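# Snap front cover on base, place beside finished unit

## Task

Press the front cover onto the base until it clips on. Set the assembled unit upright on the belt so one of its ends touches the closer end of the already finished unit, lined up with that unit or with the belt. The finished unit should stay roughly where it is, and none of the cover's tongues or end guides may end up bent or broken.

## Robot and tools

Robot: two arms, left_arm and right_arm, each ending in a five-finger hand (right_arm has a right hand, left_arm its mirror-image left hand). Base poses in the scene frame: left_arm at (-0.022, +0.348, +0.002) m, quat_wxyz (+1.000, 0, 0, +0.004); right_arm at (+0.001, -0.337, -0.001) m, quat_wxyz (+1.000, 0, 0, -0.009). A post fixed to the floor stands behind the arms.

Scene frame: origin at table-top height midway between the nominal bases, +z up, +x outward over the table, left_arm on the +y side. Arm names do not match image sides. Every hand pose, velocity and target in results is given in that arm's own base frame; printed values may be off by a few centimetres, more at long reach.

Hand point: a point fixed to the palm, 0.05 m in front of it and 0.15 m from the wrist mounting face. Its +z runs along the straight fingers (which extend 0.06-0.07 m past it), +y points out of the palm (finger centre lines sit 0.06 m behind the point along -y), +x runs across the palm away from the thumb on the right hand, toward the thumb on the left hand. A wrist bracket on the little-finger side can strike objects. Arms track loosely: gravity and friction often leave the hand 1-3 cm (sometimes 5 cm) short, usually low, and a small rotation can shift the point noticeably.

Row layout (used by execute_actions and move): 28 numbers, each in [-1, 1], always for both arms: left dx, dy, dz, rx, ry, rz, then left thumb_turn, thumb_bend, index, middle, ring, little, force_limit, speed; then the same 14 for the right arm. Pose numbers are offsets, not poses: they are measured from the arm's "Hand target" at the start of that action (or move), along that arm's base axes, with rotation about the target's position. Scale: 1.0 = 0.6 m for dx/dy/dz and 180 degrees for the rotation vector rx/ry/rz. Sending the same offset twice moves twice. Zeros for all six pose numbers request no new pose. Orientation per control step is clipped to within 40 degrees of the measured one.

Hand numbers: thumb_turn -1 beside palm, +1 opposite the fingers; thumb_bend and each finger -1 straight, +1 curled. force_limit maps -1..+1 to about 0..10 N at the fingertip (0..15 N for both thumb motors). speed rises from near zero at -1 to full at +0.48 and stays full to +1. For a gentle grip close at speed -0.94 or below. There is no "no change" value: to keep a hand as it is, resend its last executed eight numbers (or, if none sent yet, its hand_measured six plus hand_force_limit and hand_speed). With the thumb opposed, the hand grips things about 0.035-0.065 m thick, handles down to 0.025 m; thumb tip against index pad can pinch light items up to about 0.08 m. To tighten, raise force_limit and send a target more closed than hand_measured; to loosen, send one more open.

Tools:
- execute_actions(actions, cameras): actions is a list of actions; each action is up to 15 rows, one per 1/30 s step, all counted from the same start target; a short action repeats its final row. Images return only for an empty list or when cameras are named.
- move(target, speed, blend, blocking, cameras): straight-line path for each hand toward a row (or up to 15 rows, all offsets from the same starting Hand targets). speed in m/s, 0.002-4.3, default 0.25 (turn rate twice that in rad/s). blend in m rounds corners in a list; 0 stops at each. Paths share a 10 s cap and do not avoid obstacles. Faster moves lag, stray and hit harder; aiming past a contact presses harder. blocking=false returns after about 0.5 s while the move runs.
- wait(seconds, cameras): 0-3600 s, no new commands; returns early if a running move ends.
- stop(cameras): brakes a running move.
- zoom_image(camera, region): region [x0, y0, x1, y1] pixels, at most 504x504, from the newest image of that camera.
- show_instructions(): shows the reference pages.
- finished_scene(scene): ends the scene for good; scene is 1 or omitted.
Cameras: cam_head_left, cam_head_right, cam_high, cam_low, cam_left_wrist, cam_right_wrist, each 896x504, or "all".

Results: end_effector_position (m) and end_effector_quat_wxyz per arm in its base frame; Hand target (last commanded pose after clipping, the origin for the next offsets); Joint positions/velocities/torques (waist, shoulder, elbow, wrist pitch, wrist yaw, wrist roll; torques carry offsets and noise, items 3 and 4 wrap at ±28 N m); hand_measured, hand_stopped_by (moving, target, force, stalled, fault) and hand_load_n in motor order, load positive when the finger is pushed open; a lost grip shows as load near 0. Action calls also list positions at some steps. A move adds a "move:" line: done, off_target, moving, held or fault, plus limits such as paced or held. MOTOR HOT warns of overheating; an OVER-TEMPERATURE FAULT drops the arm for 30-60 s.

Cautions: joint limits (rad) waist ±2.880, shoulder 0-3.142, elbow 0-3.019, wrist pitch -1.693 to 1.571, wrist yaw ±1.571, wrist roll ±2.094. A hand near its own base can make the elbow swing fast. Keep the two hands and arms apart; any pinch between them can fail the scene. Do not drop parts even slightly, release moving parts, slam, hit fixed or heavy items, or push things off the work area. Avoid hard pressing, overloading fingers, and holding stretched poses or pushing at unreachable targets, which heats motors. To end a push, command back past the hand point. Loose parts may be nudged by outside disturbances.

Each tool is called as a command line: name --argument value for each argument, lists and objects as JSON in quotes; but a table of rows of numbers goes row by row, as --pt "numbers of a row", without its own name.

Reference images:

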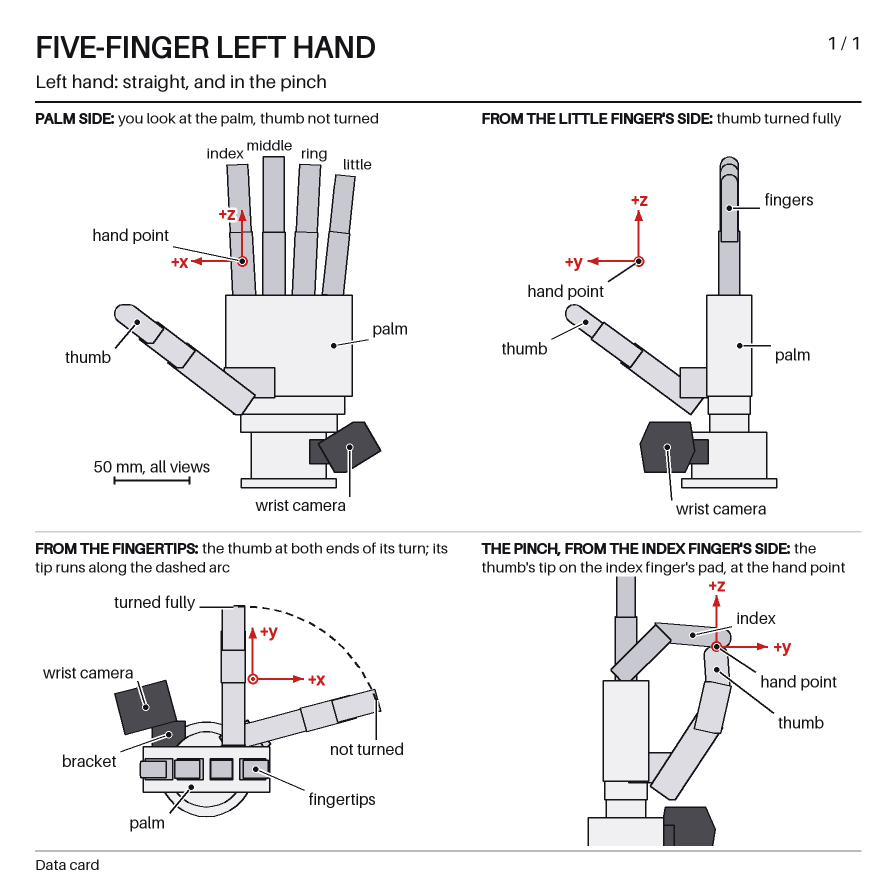

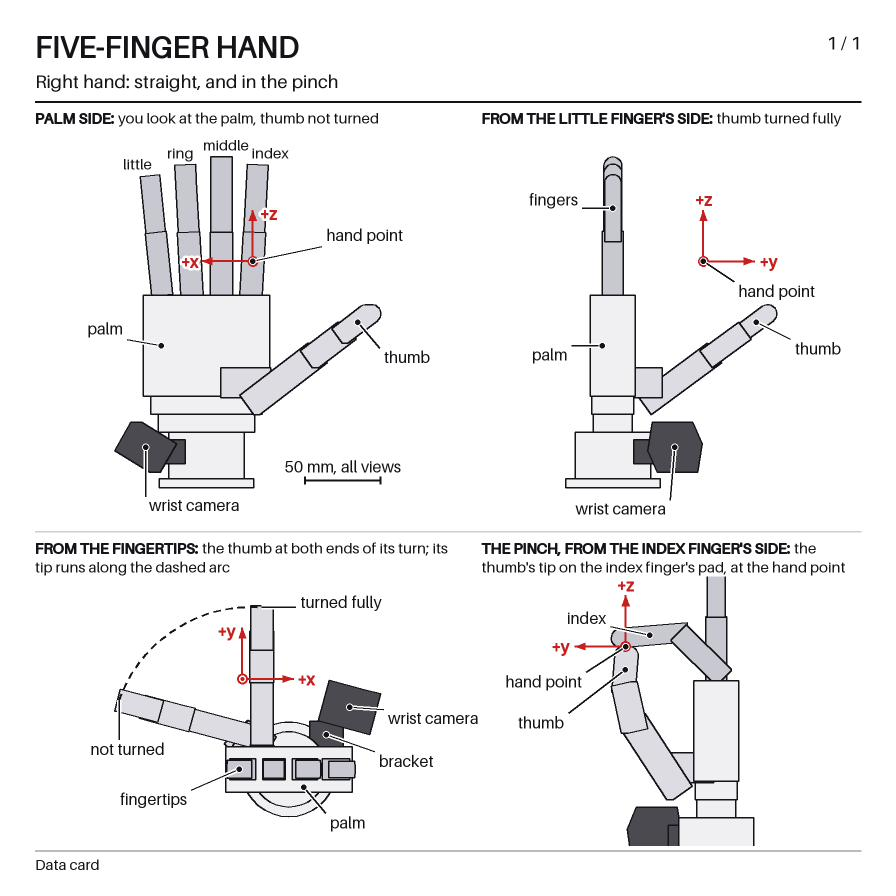

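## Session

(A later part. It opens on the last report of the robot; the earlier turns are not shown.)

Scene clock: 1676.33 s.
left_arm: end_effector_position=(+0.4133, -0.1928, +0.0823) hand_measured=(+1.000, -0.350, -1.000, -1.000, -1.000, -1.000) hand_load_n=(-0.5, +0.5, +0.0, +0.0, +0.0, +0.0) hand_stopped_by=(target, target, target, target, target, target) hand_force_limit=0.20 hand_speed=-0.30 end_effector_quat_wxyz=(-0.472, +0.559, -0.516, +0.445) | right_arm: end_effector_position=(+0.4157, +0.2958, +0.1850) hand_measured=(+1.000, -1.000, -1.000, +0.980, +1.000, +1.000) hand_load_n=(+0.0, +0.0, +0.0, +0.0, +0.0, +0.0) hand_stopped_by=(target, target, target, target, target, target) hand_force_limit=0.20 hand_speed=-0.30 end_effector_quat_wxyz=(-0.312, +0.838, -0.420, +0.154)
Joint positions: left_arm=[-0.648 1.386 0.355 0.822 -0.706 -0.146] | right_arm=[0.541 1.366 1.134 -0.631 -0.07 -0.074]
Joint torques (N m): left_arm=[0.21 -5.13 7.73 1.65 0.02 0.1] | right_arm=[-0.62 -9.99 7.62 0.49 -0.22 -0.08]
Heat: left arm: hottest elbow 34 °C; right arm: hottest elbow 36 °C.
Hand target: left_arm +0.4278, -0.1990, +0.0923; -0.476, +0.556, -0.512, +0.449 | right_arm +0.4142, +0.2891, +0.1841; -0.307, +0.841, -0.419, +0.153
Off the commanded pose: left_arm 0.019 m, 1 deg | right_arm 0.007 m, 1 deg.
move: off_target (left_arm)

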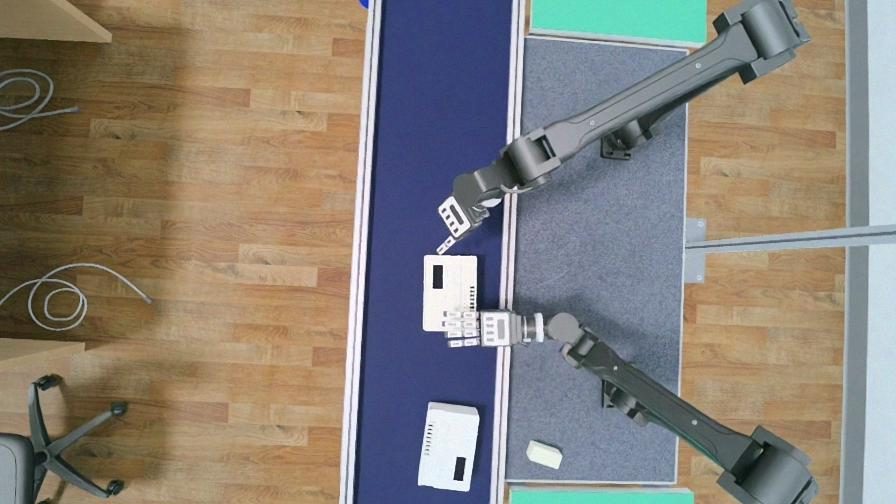

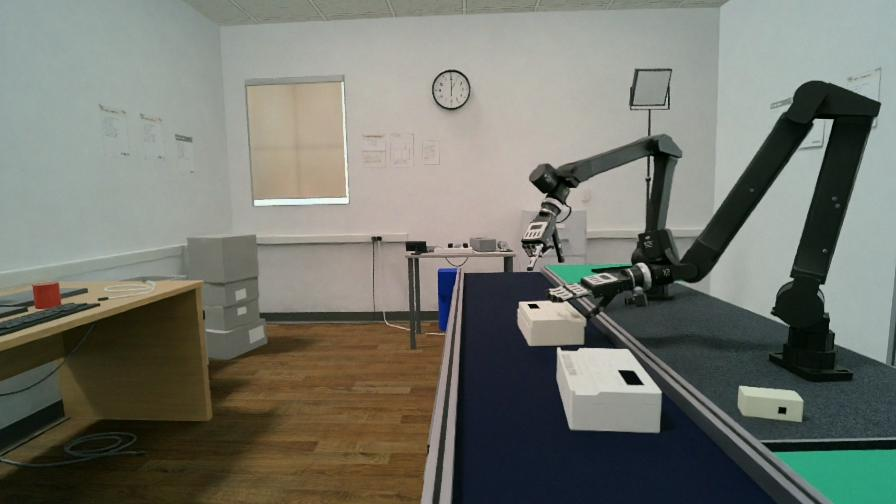

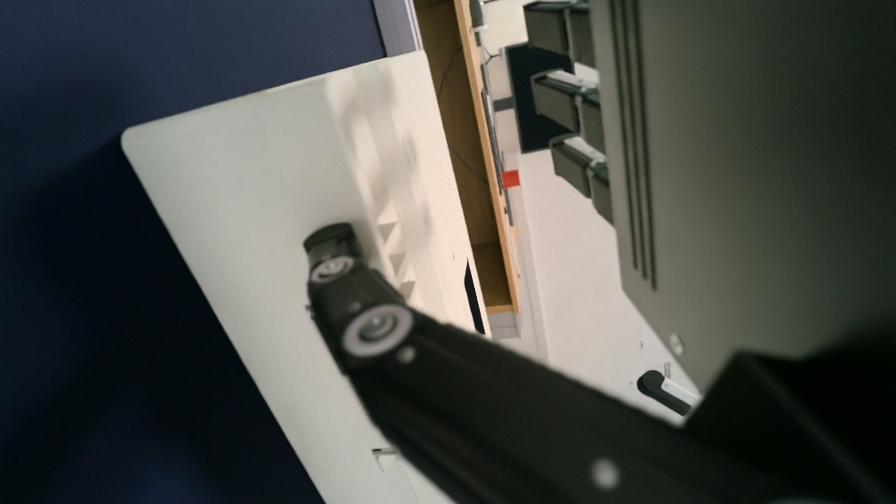

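move --pt "-0.06 0.0 0.0 0 0 0 1 -0.35 -1 -1 -1 -1 0.2 -0.3 0 0 0 0 0 0 1 -1 -1 0.98 1 1 0.2 -0.3" --pt "-0.067 -0.12 0.0 0 0 0 1 -0.35 -1 -1 -1 -1 0.2 -0.3 0 0 0 0 0 0 1 -1 -1 0.98 1 1 0.2 -0.3" --pt "-0.067 -0.102 -0.065 0 0 0 1 -0.35 -1 -1 -1 -1 0.2 -0.3 0 0 0 0 0 0 1 -1 -1 0.98 1 1 0.2 -0.3" --speed 0.08 --cameras '["cam_high","cam_low","cam_left_wrist"]'

zoom_image --camera "cam_low" --region '[512, 290, 602, 355]'

zoom_image --camera "cam_high" --region '[415, 245, 500, 345]'

zoom_image --camera "cam_left_wrist" --region '[100, 0, 600, 504]'

Scene clock: 1695.87 s.
left_arm: end_effector_position=(+0.3850, -0.2615, +0.0520) hand_measured=(+1.000, -0.350, -1.000, -1.000, -1.000, -1.000) hand_load_n=(+0.0, +0.0, -0.5, +0.0, +0.0, +0.0) hand_stopped_by=(target, target, target, target, target, target) hand_force_limit=0.20 hand_speed=-0.30 end_effector_quat_wxyz=(-0.477, +0.553, -0.520, +0.443) | right_arm: end_effector_position=(+0.4157, +0.2958, +0.1850) hand_measured=(+1.000, -1.000, -1.000, +0.980, +1.000, +1.000) hand_load_n=(+0.0, +0.0, +0.0, +0.0, +0.0, +0.0) hand_stopped_by=(target, target, target, target, target, target) hand_force_limit=0.20 hand_speed=-0.30 end_effector_quat_wxyz=(-0.312, +0.838, -0.420, +0.154)
Joint positions: left_arm=[-0.88 1.569 0.415 0.897 -0.932 -0.202] | right_arm=[0.541 1.366 1.134 -0.631 -0.07 -0.074]
Joint torques (N m): left_arm=[0.32 -6.83 3.99 2.67 -0.11 -0.04] | right_arm=[-0.62 -9.99 7.64 0.49 -0.22 -0.08]
Heat: left arm: hottest elbow 34 °C; right arm: hottest elbow 36 °C.
Hand target: left_arm +0.3877, -0.2601, +0.0531; -0.476, +0.557, -0.512, +0.449 | right_arm +0.4142, +0.2891, +0.1841; -0.307, +0.841, -0.419, +0.153
Off the commanded pose: left_arm 0.003 m, 1 deg | right_arm 0.007 m, 1 deg.
move: done

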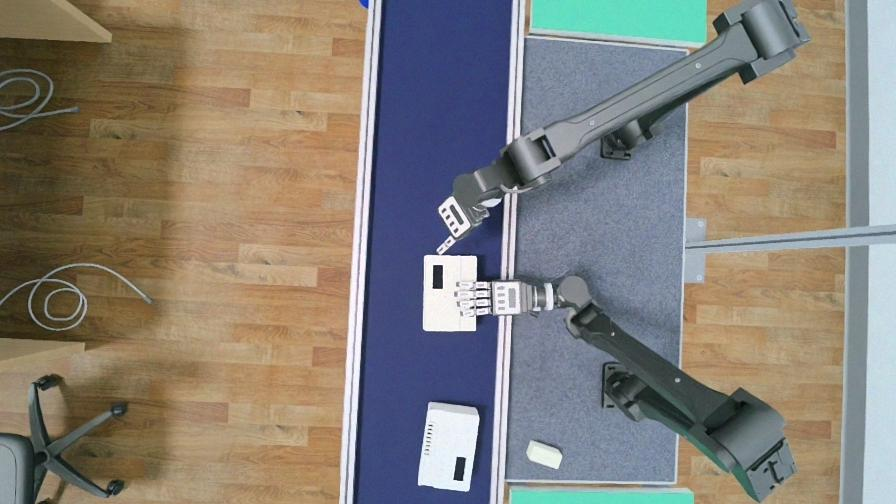

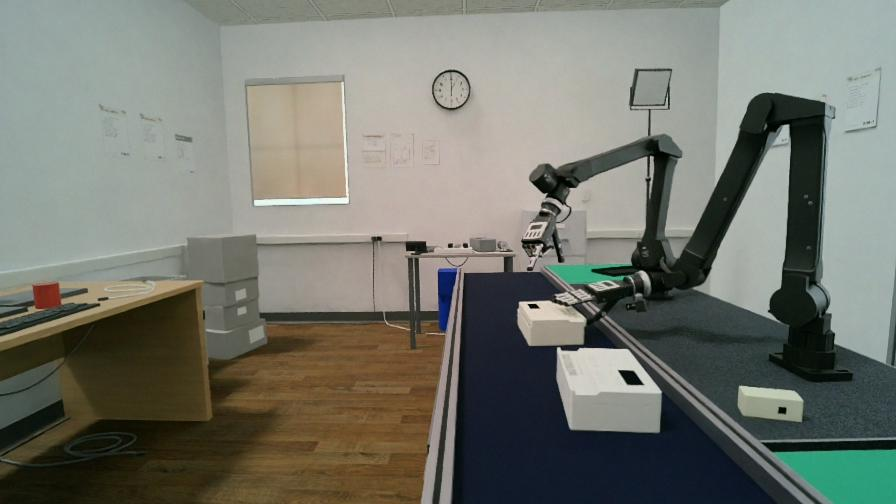

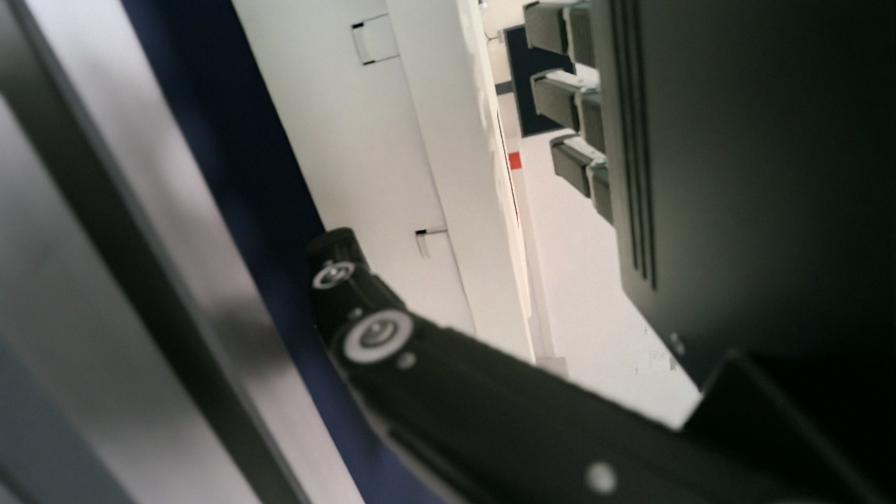

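Scaled by 5.600 from the camera's image (finer frame: 1280x720).

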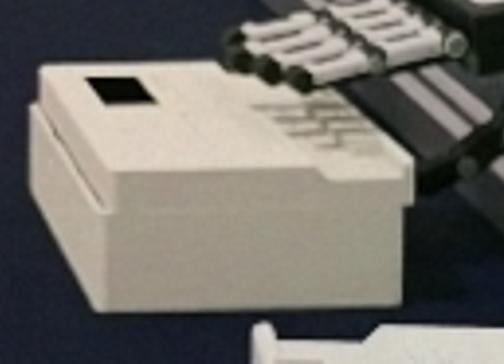

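Scaled by 5.040 from the camera's image (finer frame: 1280x720).

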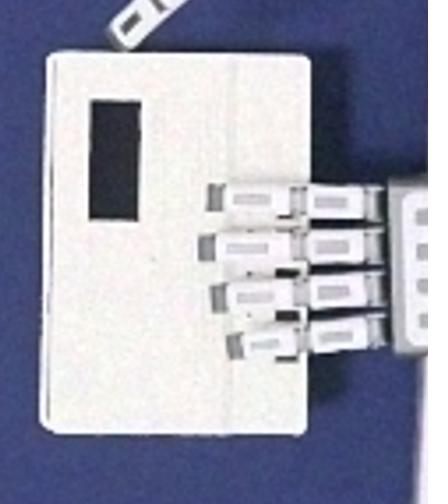

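Scaled by 1.000.

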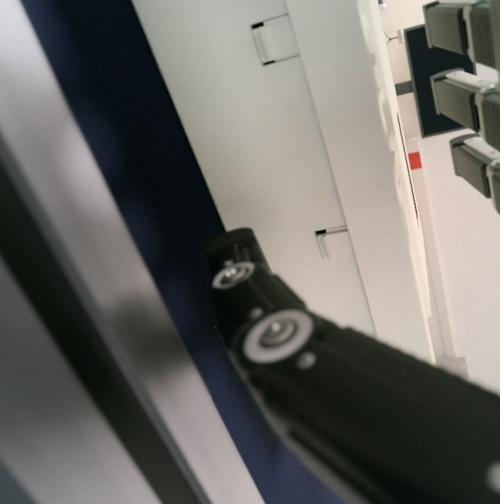

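move --pt "0.06 -0.01 0.005 0 0 0 1 -0.35 -1 -1 -1 -1 0.2 -0.3 0 0 0 0 0 0 1 -1 -1 0.98 1 1 0.2 -0.3" --speed 0.04 --cameras '["cam_high","cam_low","cam_left_wrist"]'

zoom_image --camera "cam_low" --region '[512, 290, 602, 355]'

zoom_image --camera "cam_high" --region '[415, 245, 500, 345]'

zoom_image --camera "cam_left_wrist" --region '[100, 0, 600, 504]'

Scene clock: 1702.53 s.
left_arm: end_effector_position=(+0.4125, -0.2602, +0.0488) hand_measured=(+1.000, -0.350, -1.000, -1.000, -1.000, -1.000) hand_load_n=(+0.0, +0.5, +0.0, +0.0, +0.0, +0.0) hand_stopped_by=(target, target, target, target, target, target) hand_force_limit=0.20 hand_speed=-0.30 end_effector_quat_wxyz=(-0.472, +0.559, -0.518, +0.443) | right_arm: end_effector_position=(+0.4157, +0.2958, +0.1850) hand_measured=(+1.000, -1.000, -1.000, +0.980, +1.000, +1.000) hand_load_n=(+0.0, +0.0, +0.0, +0.0, +0.0, +0.0) hand_stopped_by=(target, target, target, target, target, target) hand_force_limit=0.20 hand_speed=-0.30 end_effector_quat_wxyz=(-0.312, +0.838, -0.420, +0.154)
Joint positions: left_arm=[-0.812 1.61 0.461 0.897 -0.865 -0.198] | right_arm=[0.541 1.366 1.134 -0.631 -0.07 -0.074]
Joint torques (N m): left_arm=[0.09 -7.06 6.06 2.21 -0.08 0.15] | right_arm=[-0.62 -10.05 7.62 0.49 -0.22 -0.08]
Heat: left arm: hottest elbow 33 °C; right arm: hottest elbow 36 °C.
Hand target: left_arm +0.4236, -0.2662, +0.0561; -0.476, +0.556, -0.512, +0.449 | right_arm +0.4142, +0.2891, +0.1841; -0.307, +0.841, -0.419, +0.153
Off the commanded pose: left_arm 0.015 m, 1 deg | right_arm 0.007 m, 1 deg.
move: off_target (left_arm)

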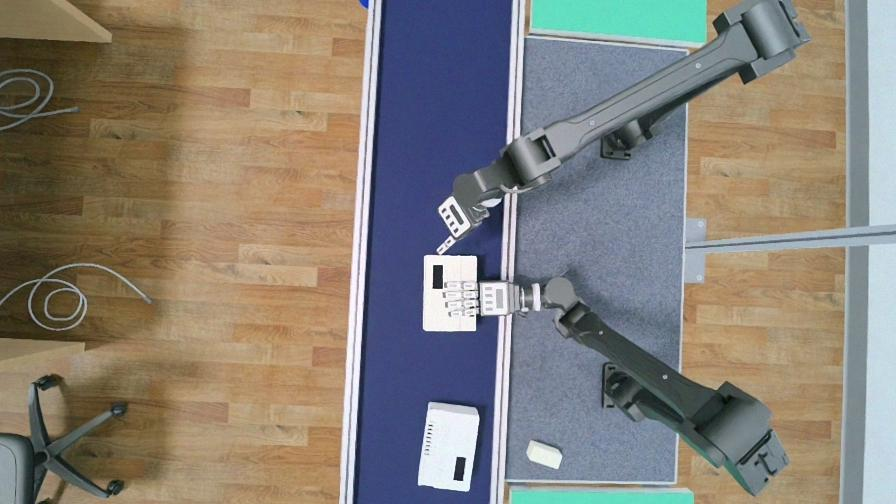

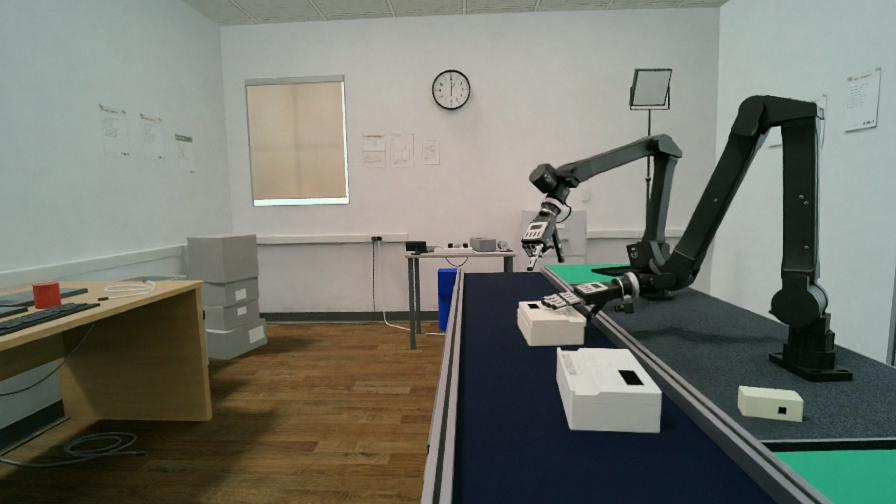

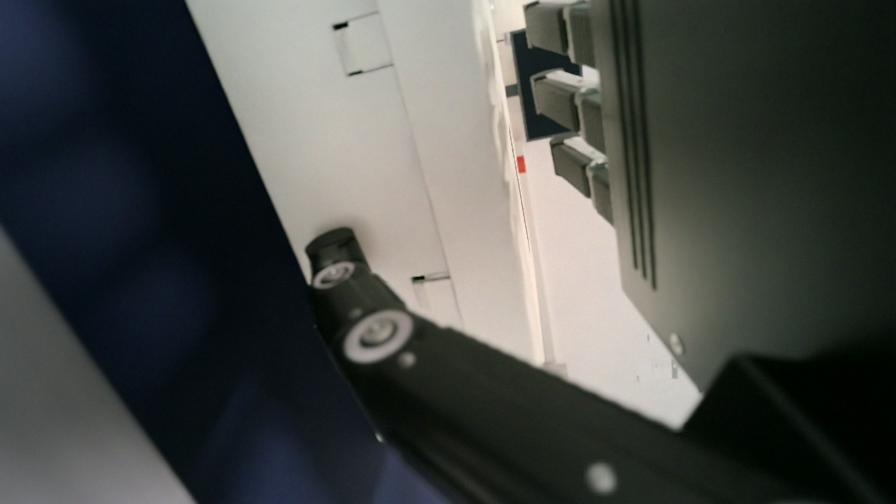

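Scaled by 5.600 from the camera's image (finer frame: 1280x720).

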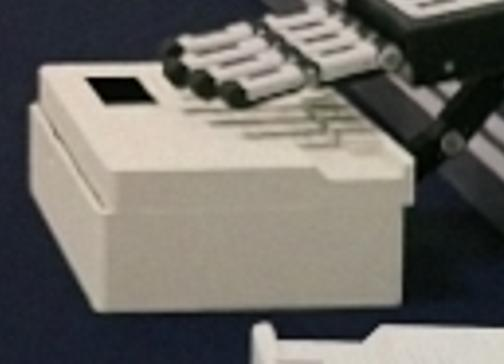

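Scaled by 5.040 from the camera's image (finer frame: 1280x720).

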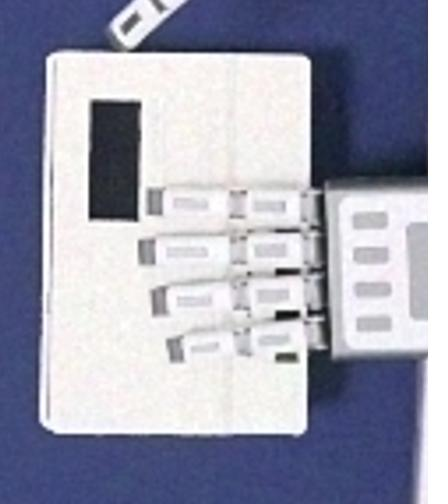

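Scaled by 1.000.

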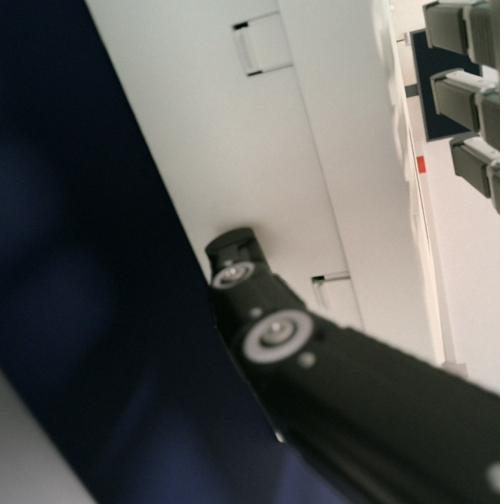

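execute_actions --actions '[]' --cameras '["cam_high","cam_low","cam_left_wrist"]'

Scene clock: 1714.20 s.
left_arm: end_effector_position=(+0.4125, -0.2602, +0.0488) hand_measured=(+1.000, -0.350, -1.000, -1.000, -1.000, -1.000) hand_load_n=(+0.0, +0.0, +0.0, +0.0, -0.5, +0.0) hand_stopped_by=(target, target, target, target, target, target) hand_force_limit=0.20 hand_speed=-0.30 end_effector_quat_wxyz=(-0.473, +0.558, -0.518, +0.443) | right_arm: end_effector_position=(+0.4157, +0.2958, +0.1850) hand_measured=(+1.000, -1.000, -1.000, +0.980, +1.000, +1.000) hand_load_n=(+0.0, +0.0, +0.0, +0.0, +0.0, +0.0) hand_stopped_by=(target, target, target, target, target, target) hand_force_limit=0.20 hand_speed=-0.30 end_effector_quat_wxyz=(-0.312, +0.838, -0.420, +0.154)
Joint positions: left_arm=[-0.812 1.61 0.461 0.897 -0.865 -0.198] | right_arm=[0.541 1.366 1.134 -0.631 -0.07 -0.074]
Joint velocities: within noise
Joint torques (N m): left_arm=[0.26 -7.3 6.2 2.28 -0.12 0.19] | right_arm=[-0.62 -10.05 7.62 0.47 -0.22 -0.08]
Heat: left arm: hottest elbow 33 °C; right arm: hottest elbow 36 °C.
Hand target: left_arm +0.4236, -0.2662, +0.0561; -0.476, +0.556, -0.512, +0.449 | right_arm +0.4142, +0.2891, +0.1841; -0.307, +0.841, -0.419, +0.153
Off the commanded pose: left_arm 0.015 m, 1 deg | right_arm 0.007 m, 1 deg.
Images, in order (width x height): cam_high 896x504, cam_low 896x504, cam_left_wrist 896x504.

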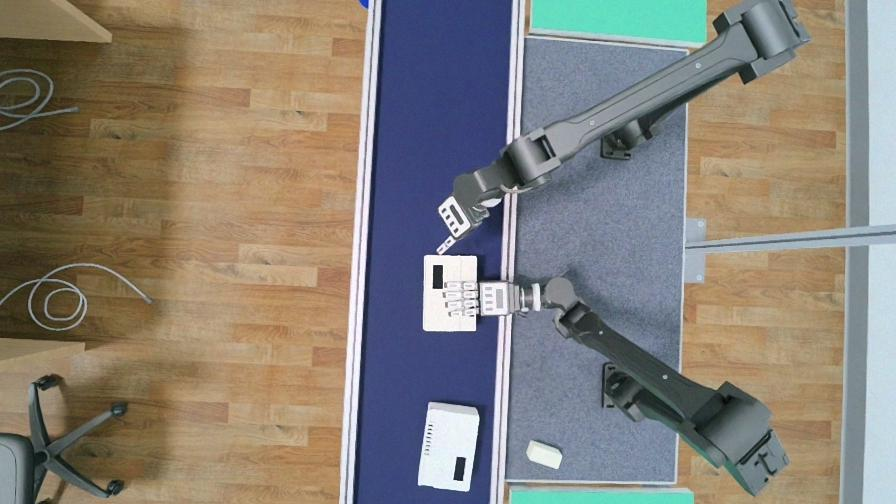

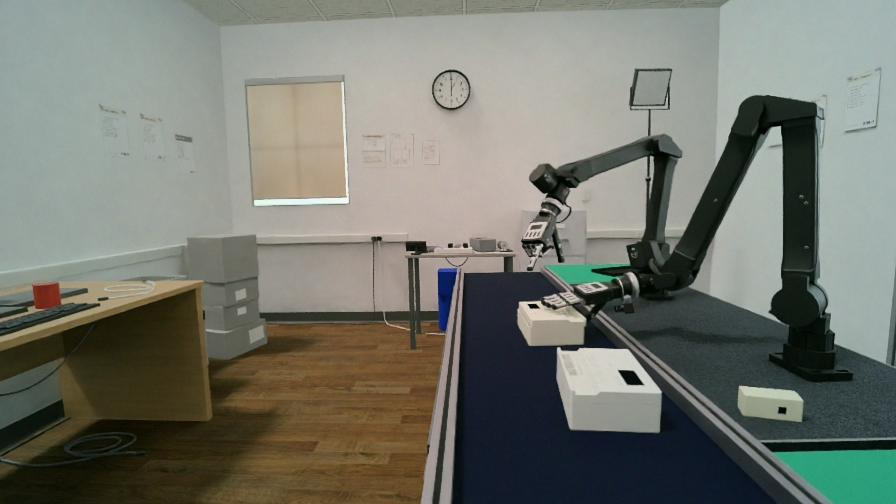

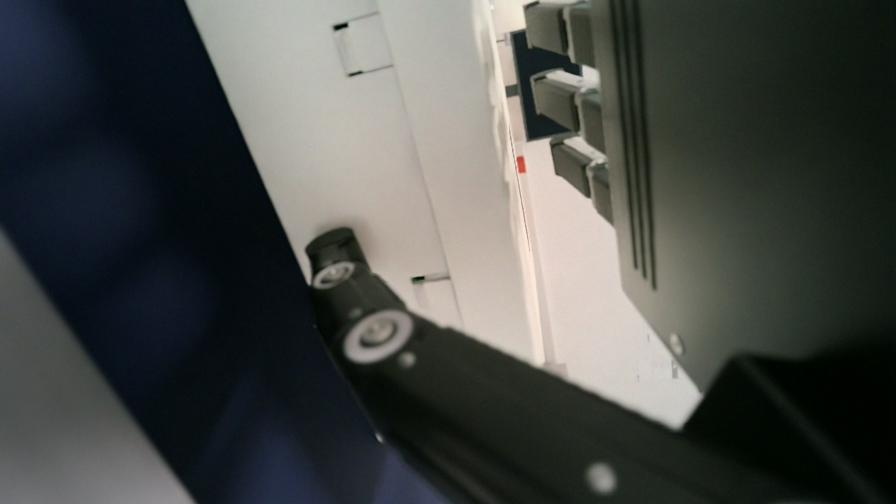

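move --target '[0.006,-0.004,0.035,0,0,0,1,-0.35,-1,-1,-1,-1,0.2,-0.3,0,0,0,0,0,0,1,-1,-1,0.98,1,1,0.2,-0.3]' --speed 0.03 --cameras '["cam_high","cam_low","cam_left_wrist"]'

zoom_image --camera "cam_low" --region '[512, 290, 602, 355]'

zoom_image --camera "cam_left_wrist" --region '[100, 0, 600, 504]'

Scene clock: 1722.90 s.
left_arm: end_effector_position=(+0.4162, -0.2627, +0.0634) hand_measured=(+1.000, -0.350, -1.000, -1.000, -1.000, -1.000) hand_load_n=(+0.0, +0.0, +0.0, +0.0, +0.0, +0.0) hand_stopped_by=(target, target, target, target, target, target) hand_force_limit=0.20 hand_speed=-0.30 end_effector_quat_wxyz=(-0.473, +0.558, -0.519, +0.443) | right_arm: end_effector_position=(+0.4157, +0.2958, +0.1850) hand_measured=(+1.000, -1.000, -1.000, +0.980, +1.000, +1.000) hand_load_n=(+0.0, +0.0, +0.0, +0.0, +0.0, +0.0) hand_stopped_by=(target, target, target, target, target, target) hand_force_limit=0.20 hand_speed=-0.30 end_effector_quat_wxyz=(-0.312, +0.838, -0.420, +0.154)
Joint positions: left_arm=[-0.809 1.562 0.479 0.832 -0.863 -0.195] | right_arm=[0.541 1.366 1.134 -0.631 -0.07 -0.074]
Joint torques (N m): left_arm=[0.62 -8.47 6.8 1.48 -0.09 0.12] | right_arm=[-0.62 -9.99 7.64 0.49 -0.22 -0.08]
Heat: left arm: hottest elbow 33 °C; right arm: hottest elbow 36 °C.
Hand target: left_arm +0.4273, -0.2686, +0.0772; -0.476, +0.557, -0.512, +0.449 | right_arm +0.4142, +0.2891, +0.1841; -0.307, +0.841, -0.419, +0.153
Off the commanded pose: left_arm 0.018 m, 1 deg | right_arm 0.007 m, 1 deg.
move: off_target (left_arm)

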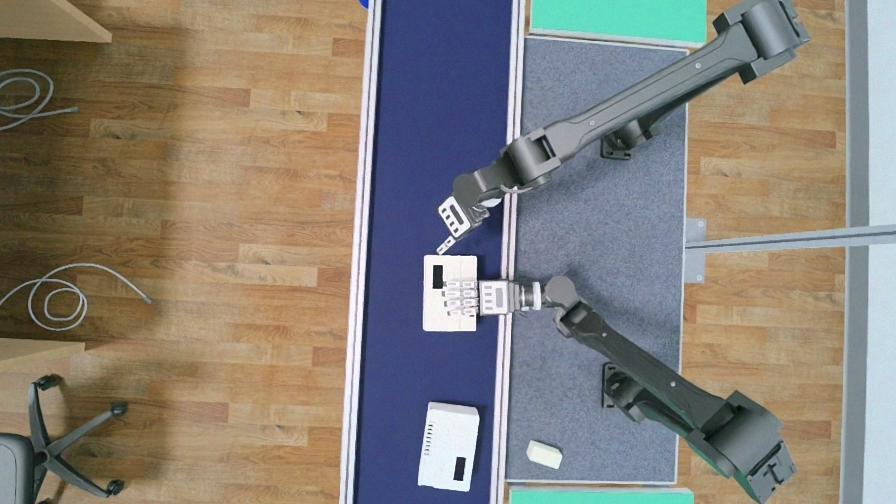

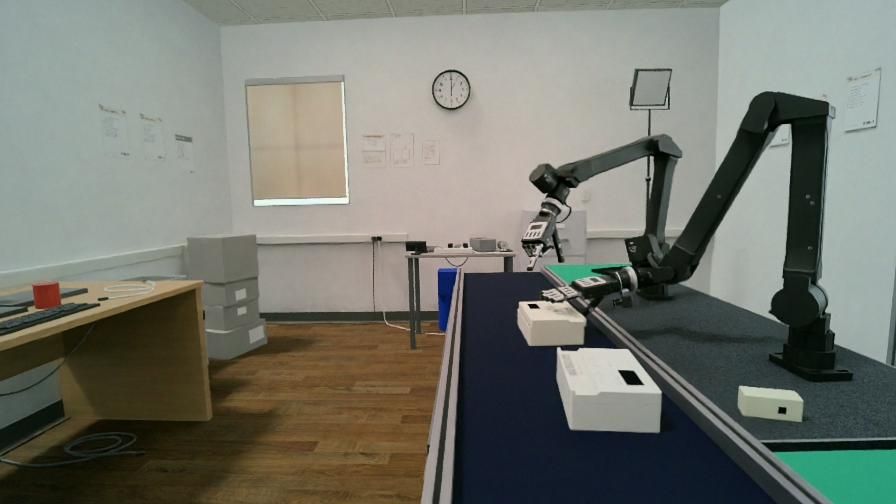

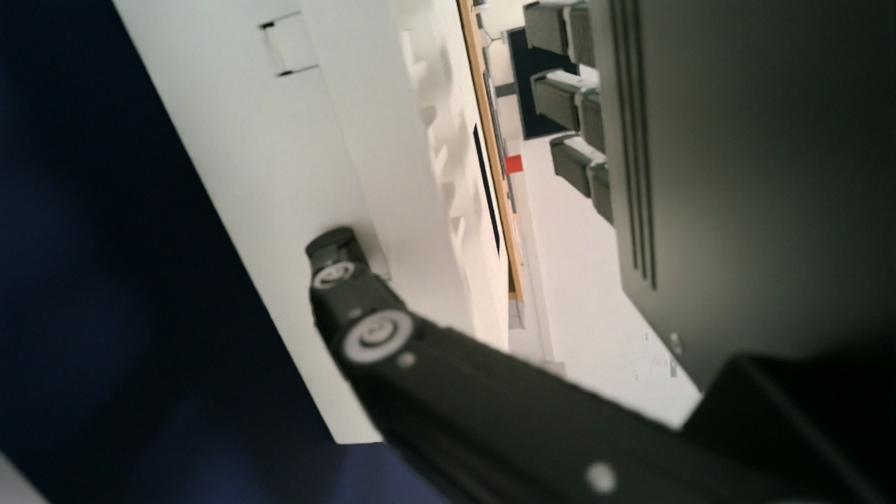

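Scaled by 5.600 from the camera's image (finer frame: 1280x720).

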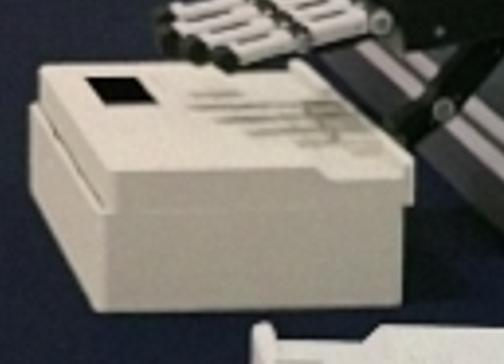

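Scaled by 1.000.

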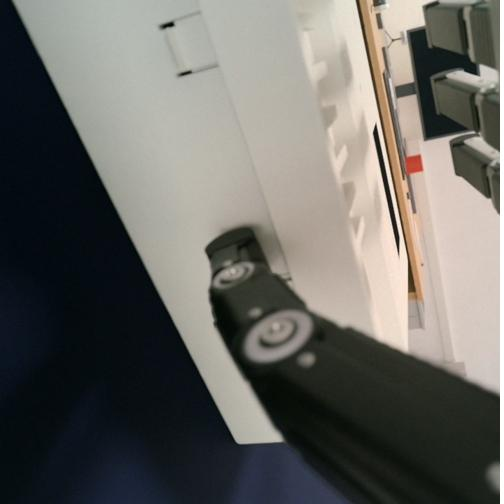

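move --target '[0.003,0,0.02,0,0,0,1,-0.35,-1,-1,-1,-1,0.2,-0.3,0,0,0,0,0,0,1,-1,-1,0.98,1,1,0.2,-0.3]' --speed 0.02 --cameras '["cam_high","cam_low","cam_left_wrist"]'

zoom_image --camera "cam_low" --region '[512, 290, 602, 355]'

zoom_image --camera "cam_left_wrist" --region '[100, 0, 600, 504]'

Scene clock: 1726.40 s.
left_arm: end_effector_position=(+0.4156, -0.2615, +0.0711) hand_measured=(+1.000, -0.350, -1.000, -1.000, -1.000, -1.000) hand_load_n=(+0.0, +1.0, +0.0, +0.0, +0.0, +0.0) hand_stopped_by=(target, target, target, target, target, target) hand_force_limit=0.20 hand_speed=-0.30 end_effector_quat_wxyz=(-0.473, +0.557, -0.523, +0.439) | right_arm: end_effector_position=(+0.4157, +0.2958, +0.1850) hand_measured=(+1.000, -1.000, -1.000, +0.980, +1.000, +1.000) hand_load_n=(+0.0, +0.0, +0.0, +0.0, +0.0, +0.0) hand_stopped_by=(target, target, target, target, target, target) hand_force_limit=0.20 hand_speed=-0.30 end_effector_quat_wxyz=(-0.312, +0.838, -0.420, +0.154)
Joint positions: left_arm=[-0.807 1.525 0.483 0.783 -0.859 -0.193] | right_arm=[0.541 1.366 1.134 -0.631 -0.07 -0.074]
Joint torques (N m): left_arm=[0.44 -8.82 7.39 1.61 -0.14 0.13] | right_arm=[-0.62 -9.99 7.62 0.49 -0.22 -0.08]
Heat: left arm: hottest elbow 33 °C; right arm: hottest elbow 36 °C.
Hand target: left_arm +0.4291, -0.2685, +0.0893; -0.476, +0.557, -0.512, +0.449 | right_arm +0.4142, +0.2891, +0.1841; -0.307, +0.841, -0.419, +0.153
Off the commanded pose: left_arm 0.024 m, 2 deg | right_arm 0.007 m, 1 deg.
move: off_target (left_arm)

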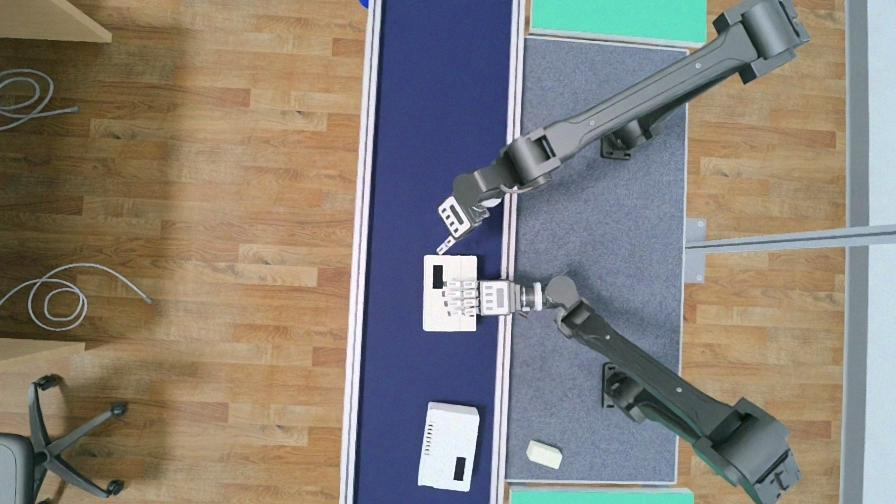

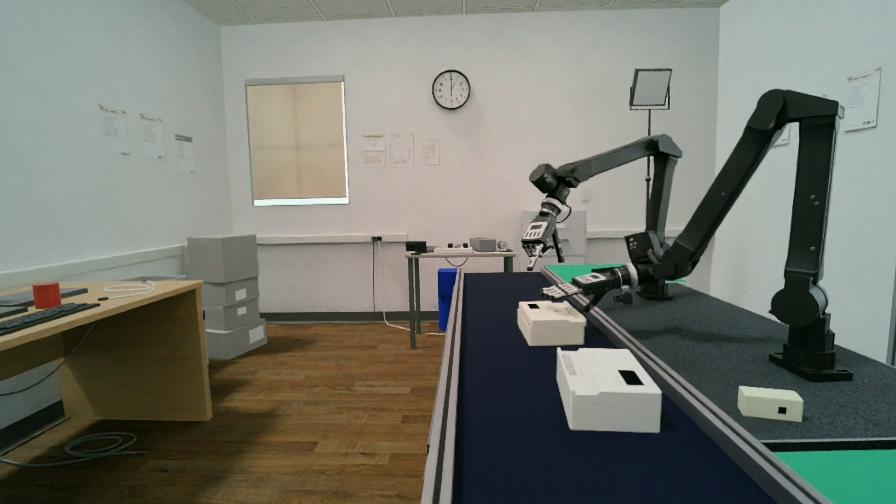

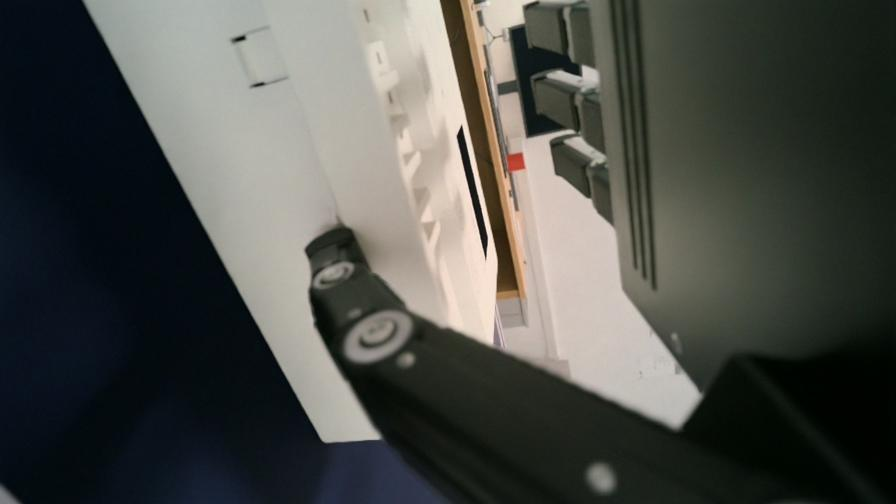

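Scaled by 5.600 from the camera's image (finer frame: 1280x720).

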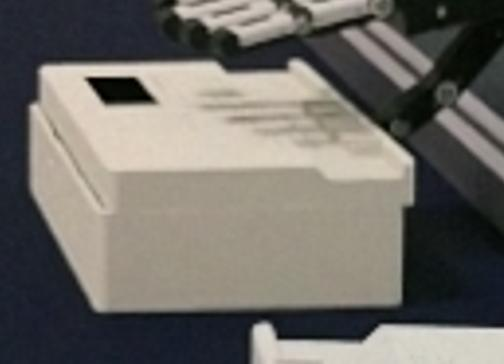

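Scaled by 1.000.

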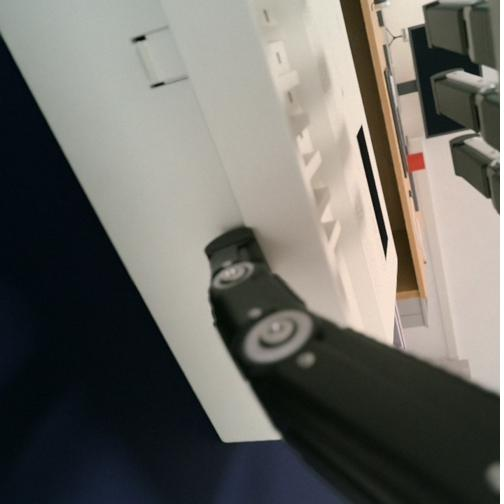

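move --target '[0.0,0,0.015,0,0,0,1,-0.35,-1,-1,-1,-1,0.2,-0.3,0,0,0,0,0,0,1,-1,-1,0.98,1,1,0.2,-0.3]' --speed 0.02 --cameras '["cam_high","cam_low","cam_left_wrist"]'

zoom_image --camera "cam_low" --region '[512, 290, 602, 355]'

zoom_image --camera "cam_left_wrist" --region '[100, 0, 600, 504]'

Scene clock: 1730.63 s.
left_arm: end_effector_position=(+0.4153, -0.2612, +0.0790) hand_measured=(+1.000, -0.350, -1.000, -1.000, -1.000, -1.000) hand_load_n=(-0.5, +0.5, +0.0, +0.0, +0.0, +0.0) hand_stopped_by=(target, target, target, target, target, target) hand_force_limit=0.20 hand_speed=-0.30 end_effector_quat_wxyz=(-0.473, +0.557, -0.524, +0.438) | right_arm: end_effector_position=(+0.4157, +0.2958, +0.1850) hand_measured=(+1.000, -1.000, -1.000, +0.980, +1.000, +1.000) hand_load_n=(+0.0, +0.0, +0.0, +0.0, +0.0, +0.0) hand_stopped_by=(target, target, target, target, target, target) hand_force_limit=0.20 hand_speed=-0.30 end_effector_quat_wxyz=(-0.312, +0.838, -0.420, +0.154)
Joint positions: left_arm=[-0.807 1.494 0.488 0.745 -0.859 -0.192] | right_arm=[0.541 1.366 1.134 -0.631 -0.07 -0.074]
Joint torques (N m): left_arm=[0.26 -8.35 7.66 1.57 -0.13 0.12] | right_arm=[-0.62 -10.05 7.62 0.49 -0.22 -0.08]
Heat: left arm: hottest elbow 33 °C; right arm: hottest elbow 36 °C.
Hand target: left_arm +0.4290, -0.2686, +0.0981; -0.476, +0.556, -0.512, +0.449 | right_arm +0.4142, +0.2891, +0.1841; -0.307, +0.841, -0.419, +0.153
Off the commanded pose: left_arm 0.025 m, 2 deg | right_arm 0.007 m, 1 deg.
move: off_target (left_arm)

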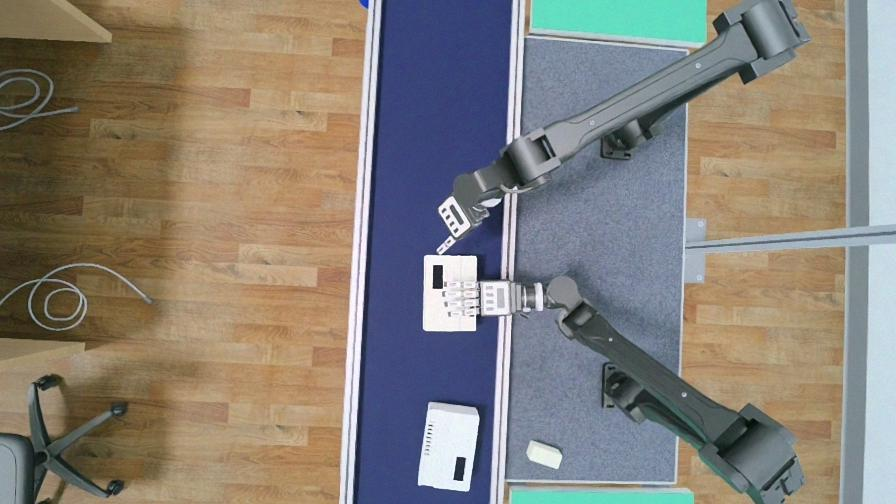

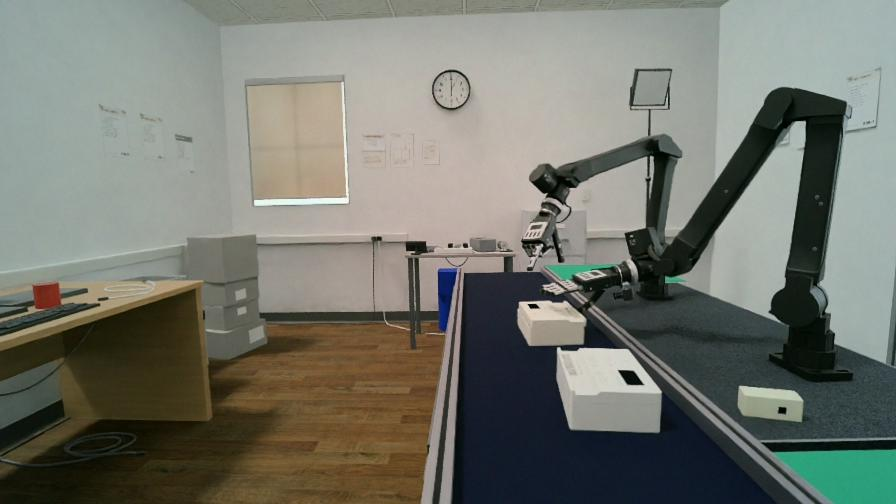

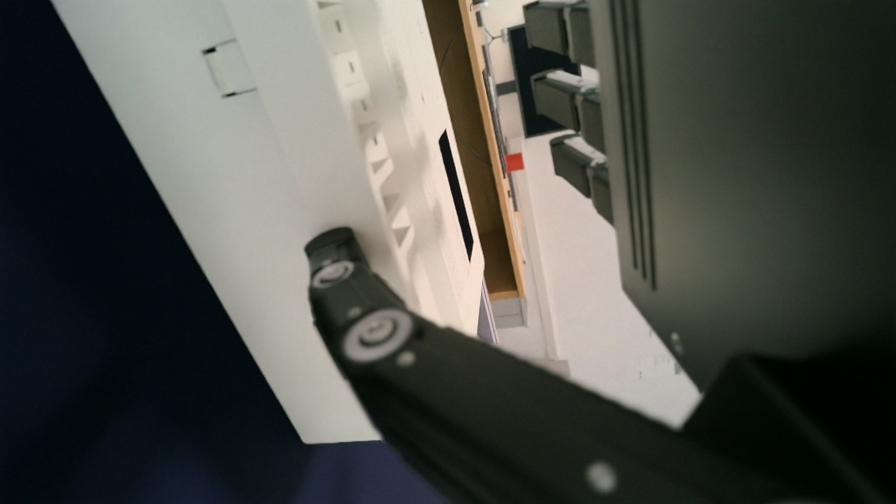

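Scaled by 5.600 from the camera's image (finer frame: 1280x720).

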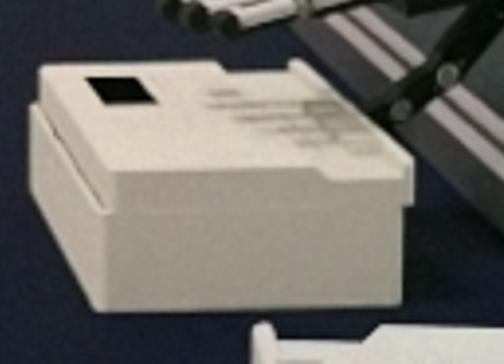

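Scaled by 1.000.

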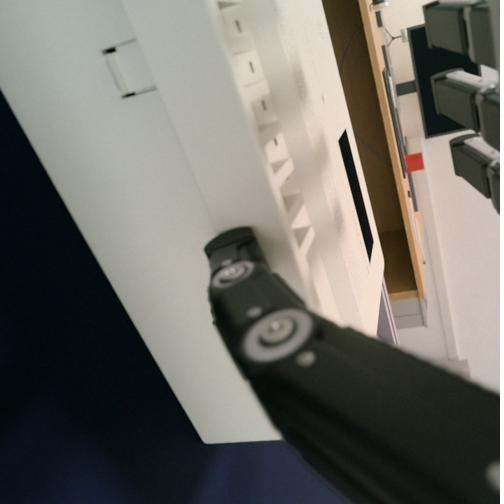

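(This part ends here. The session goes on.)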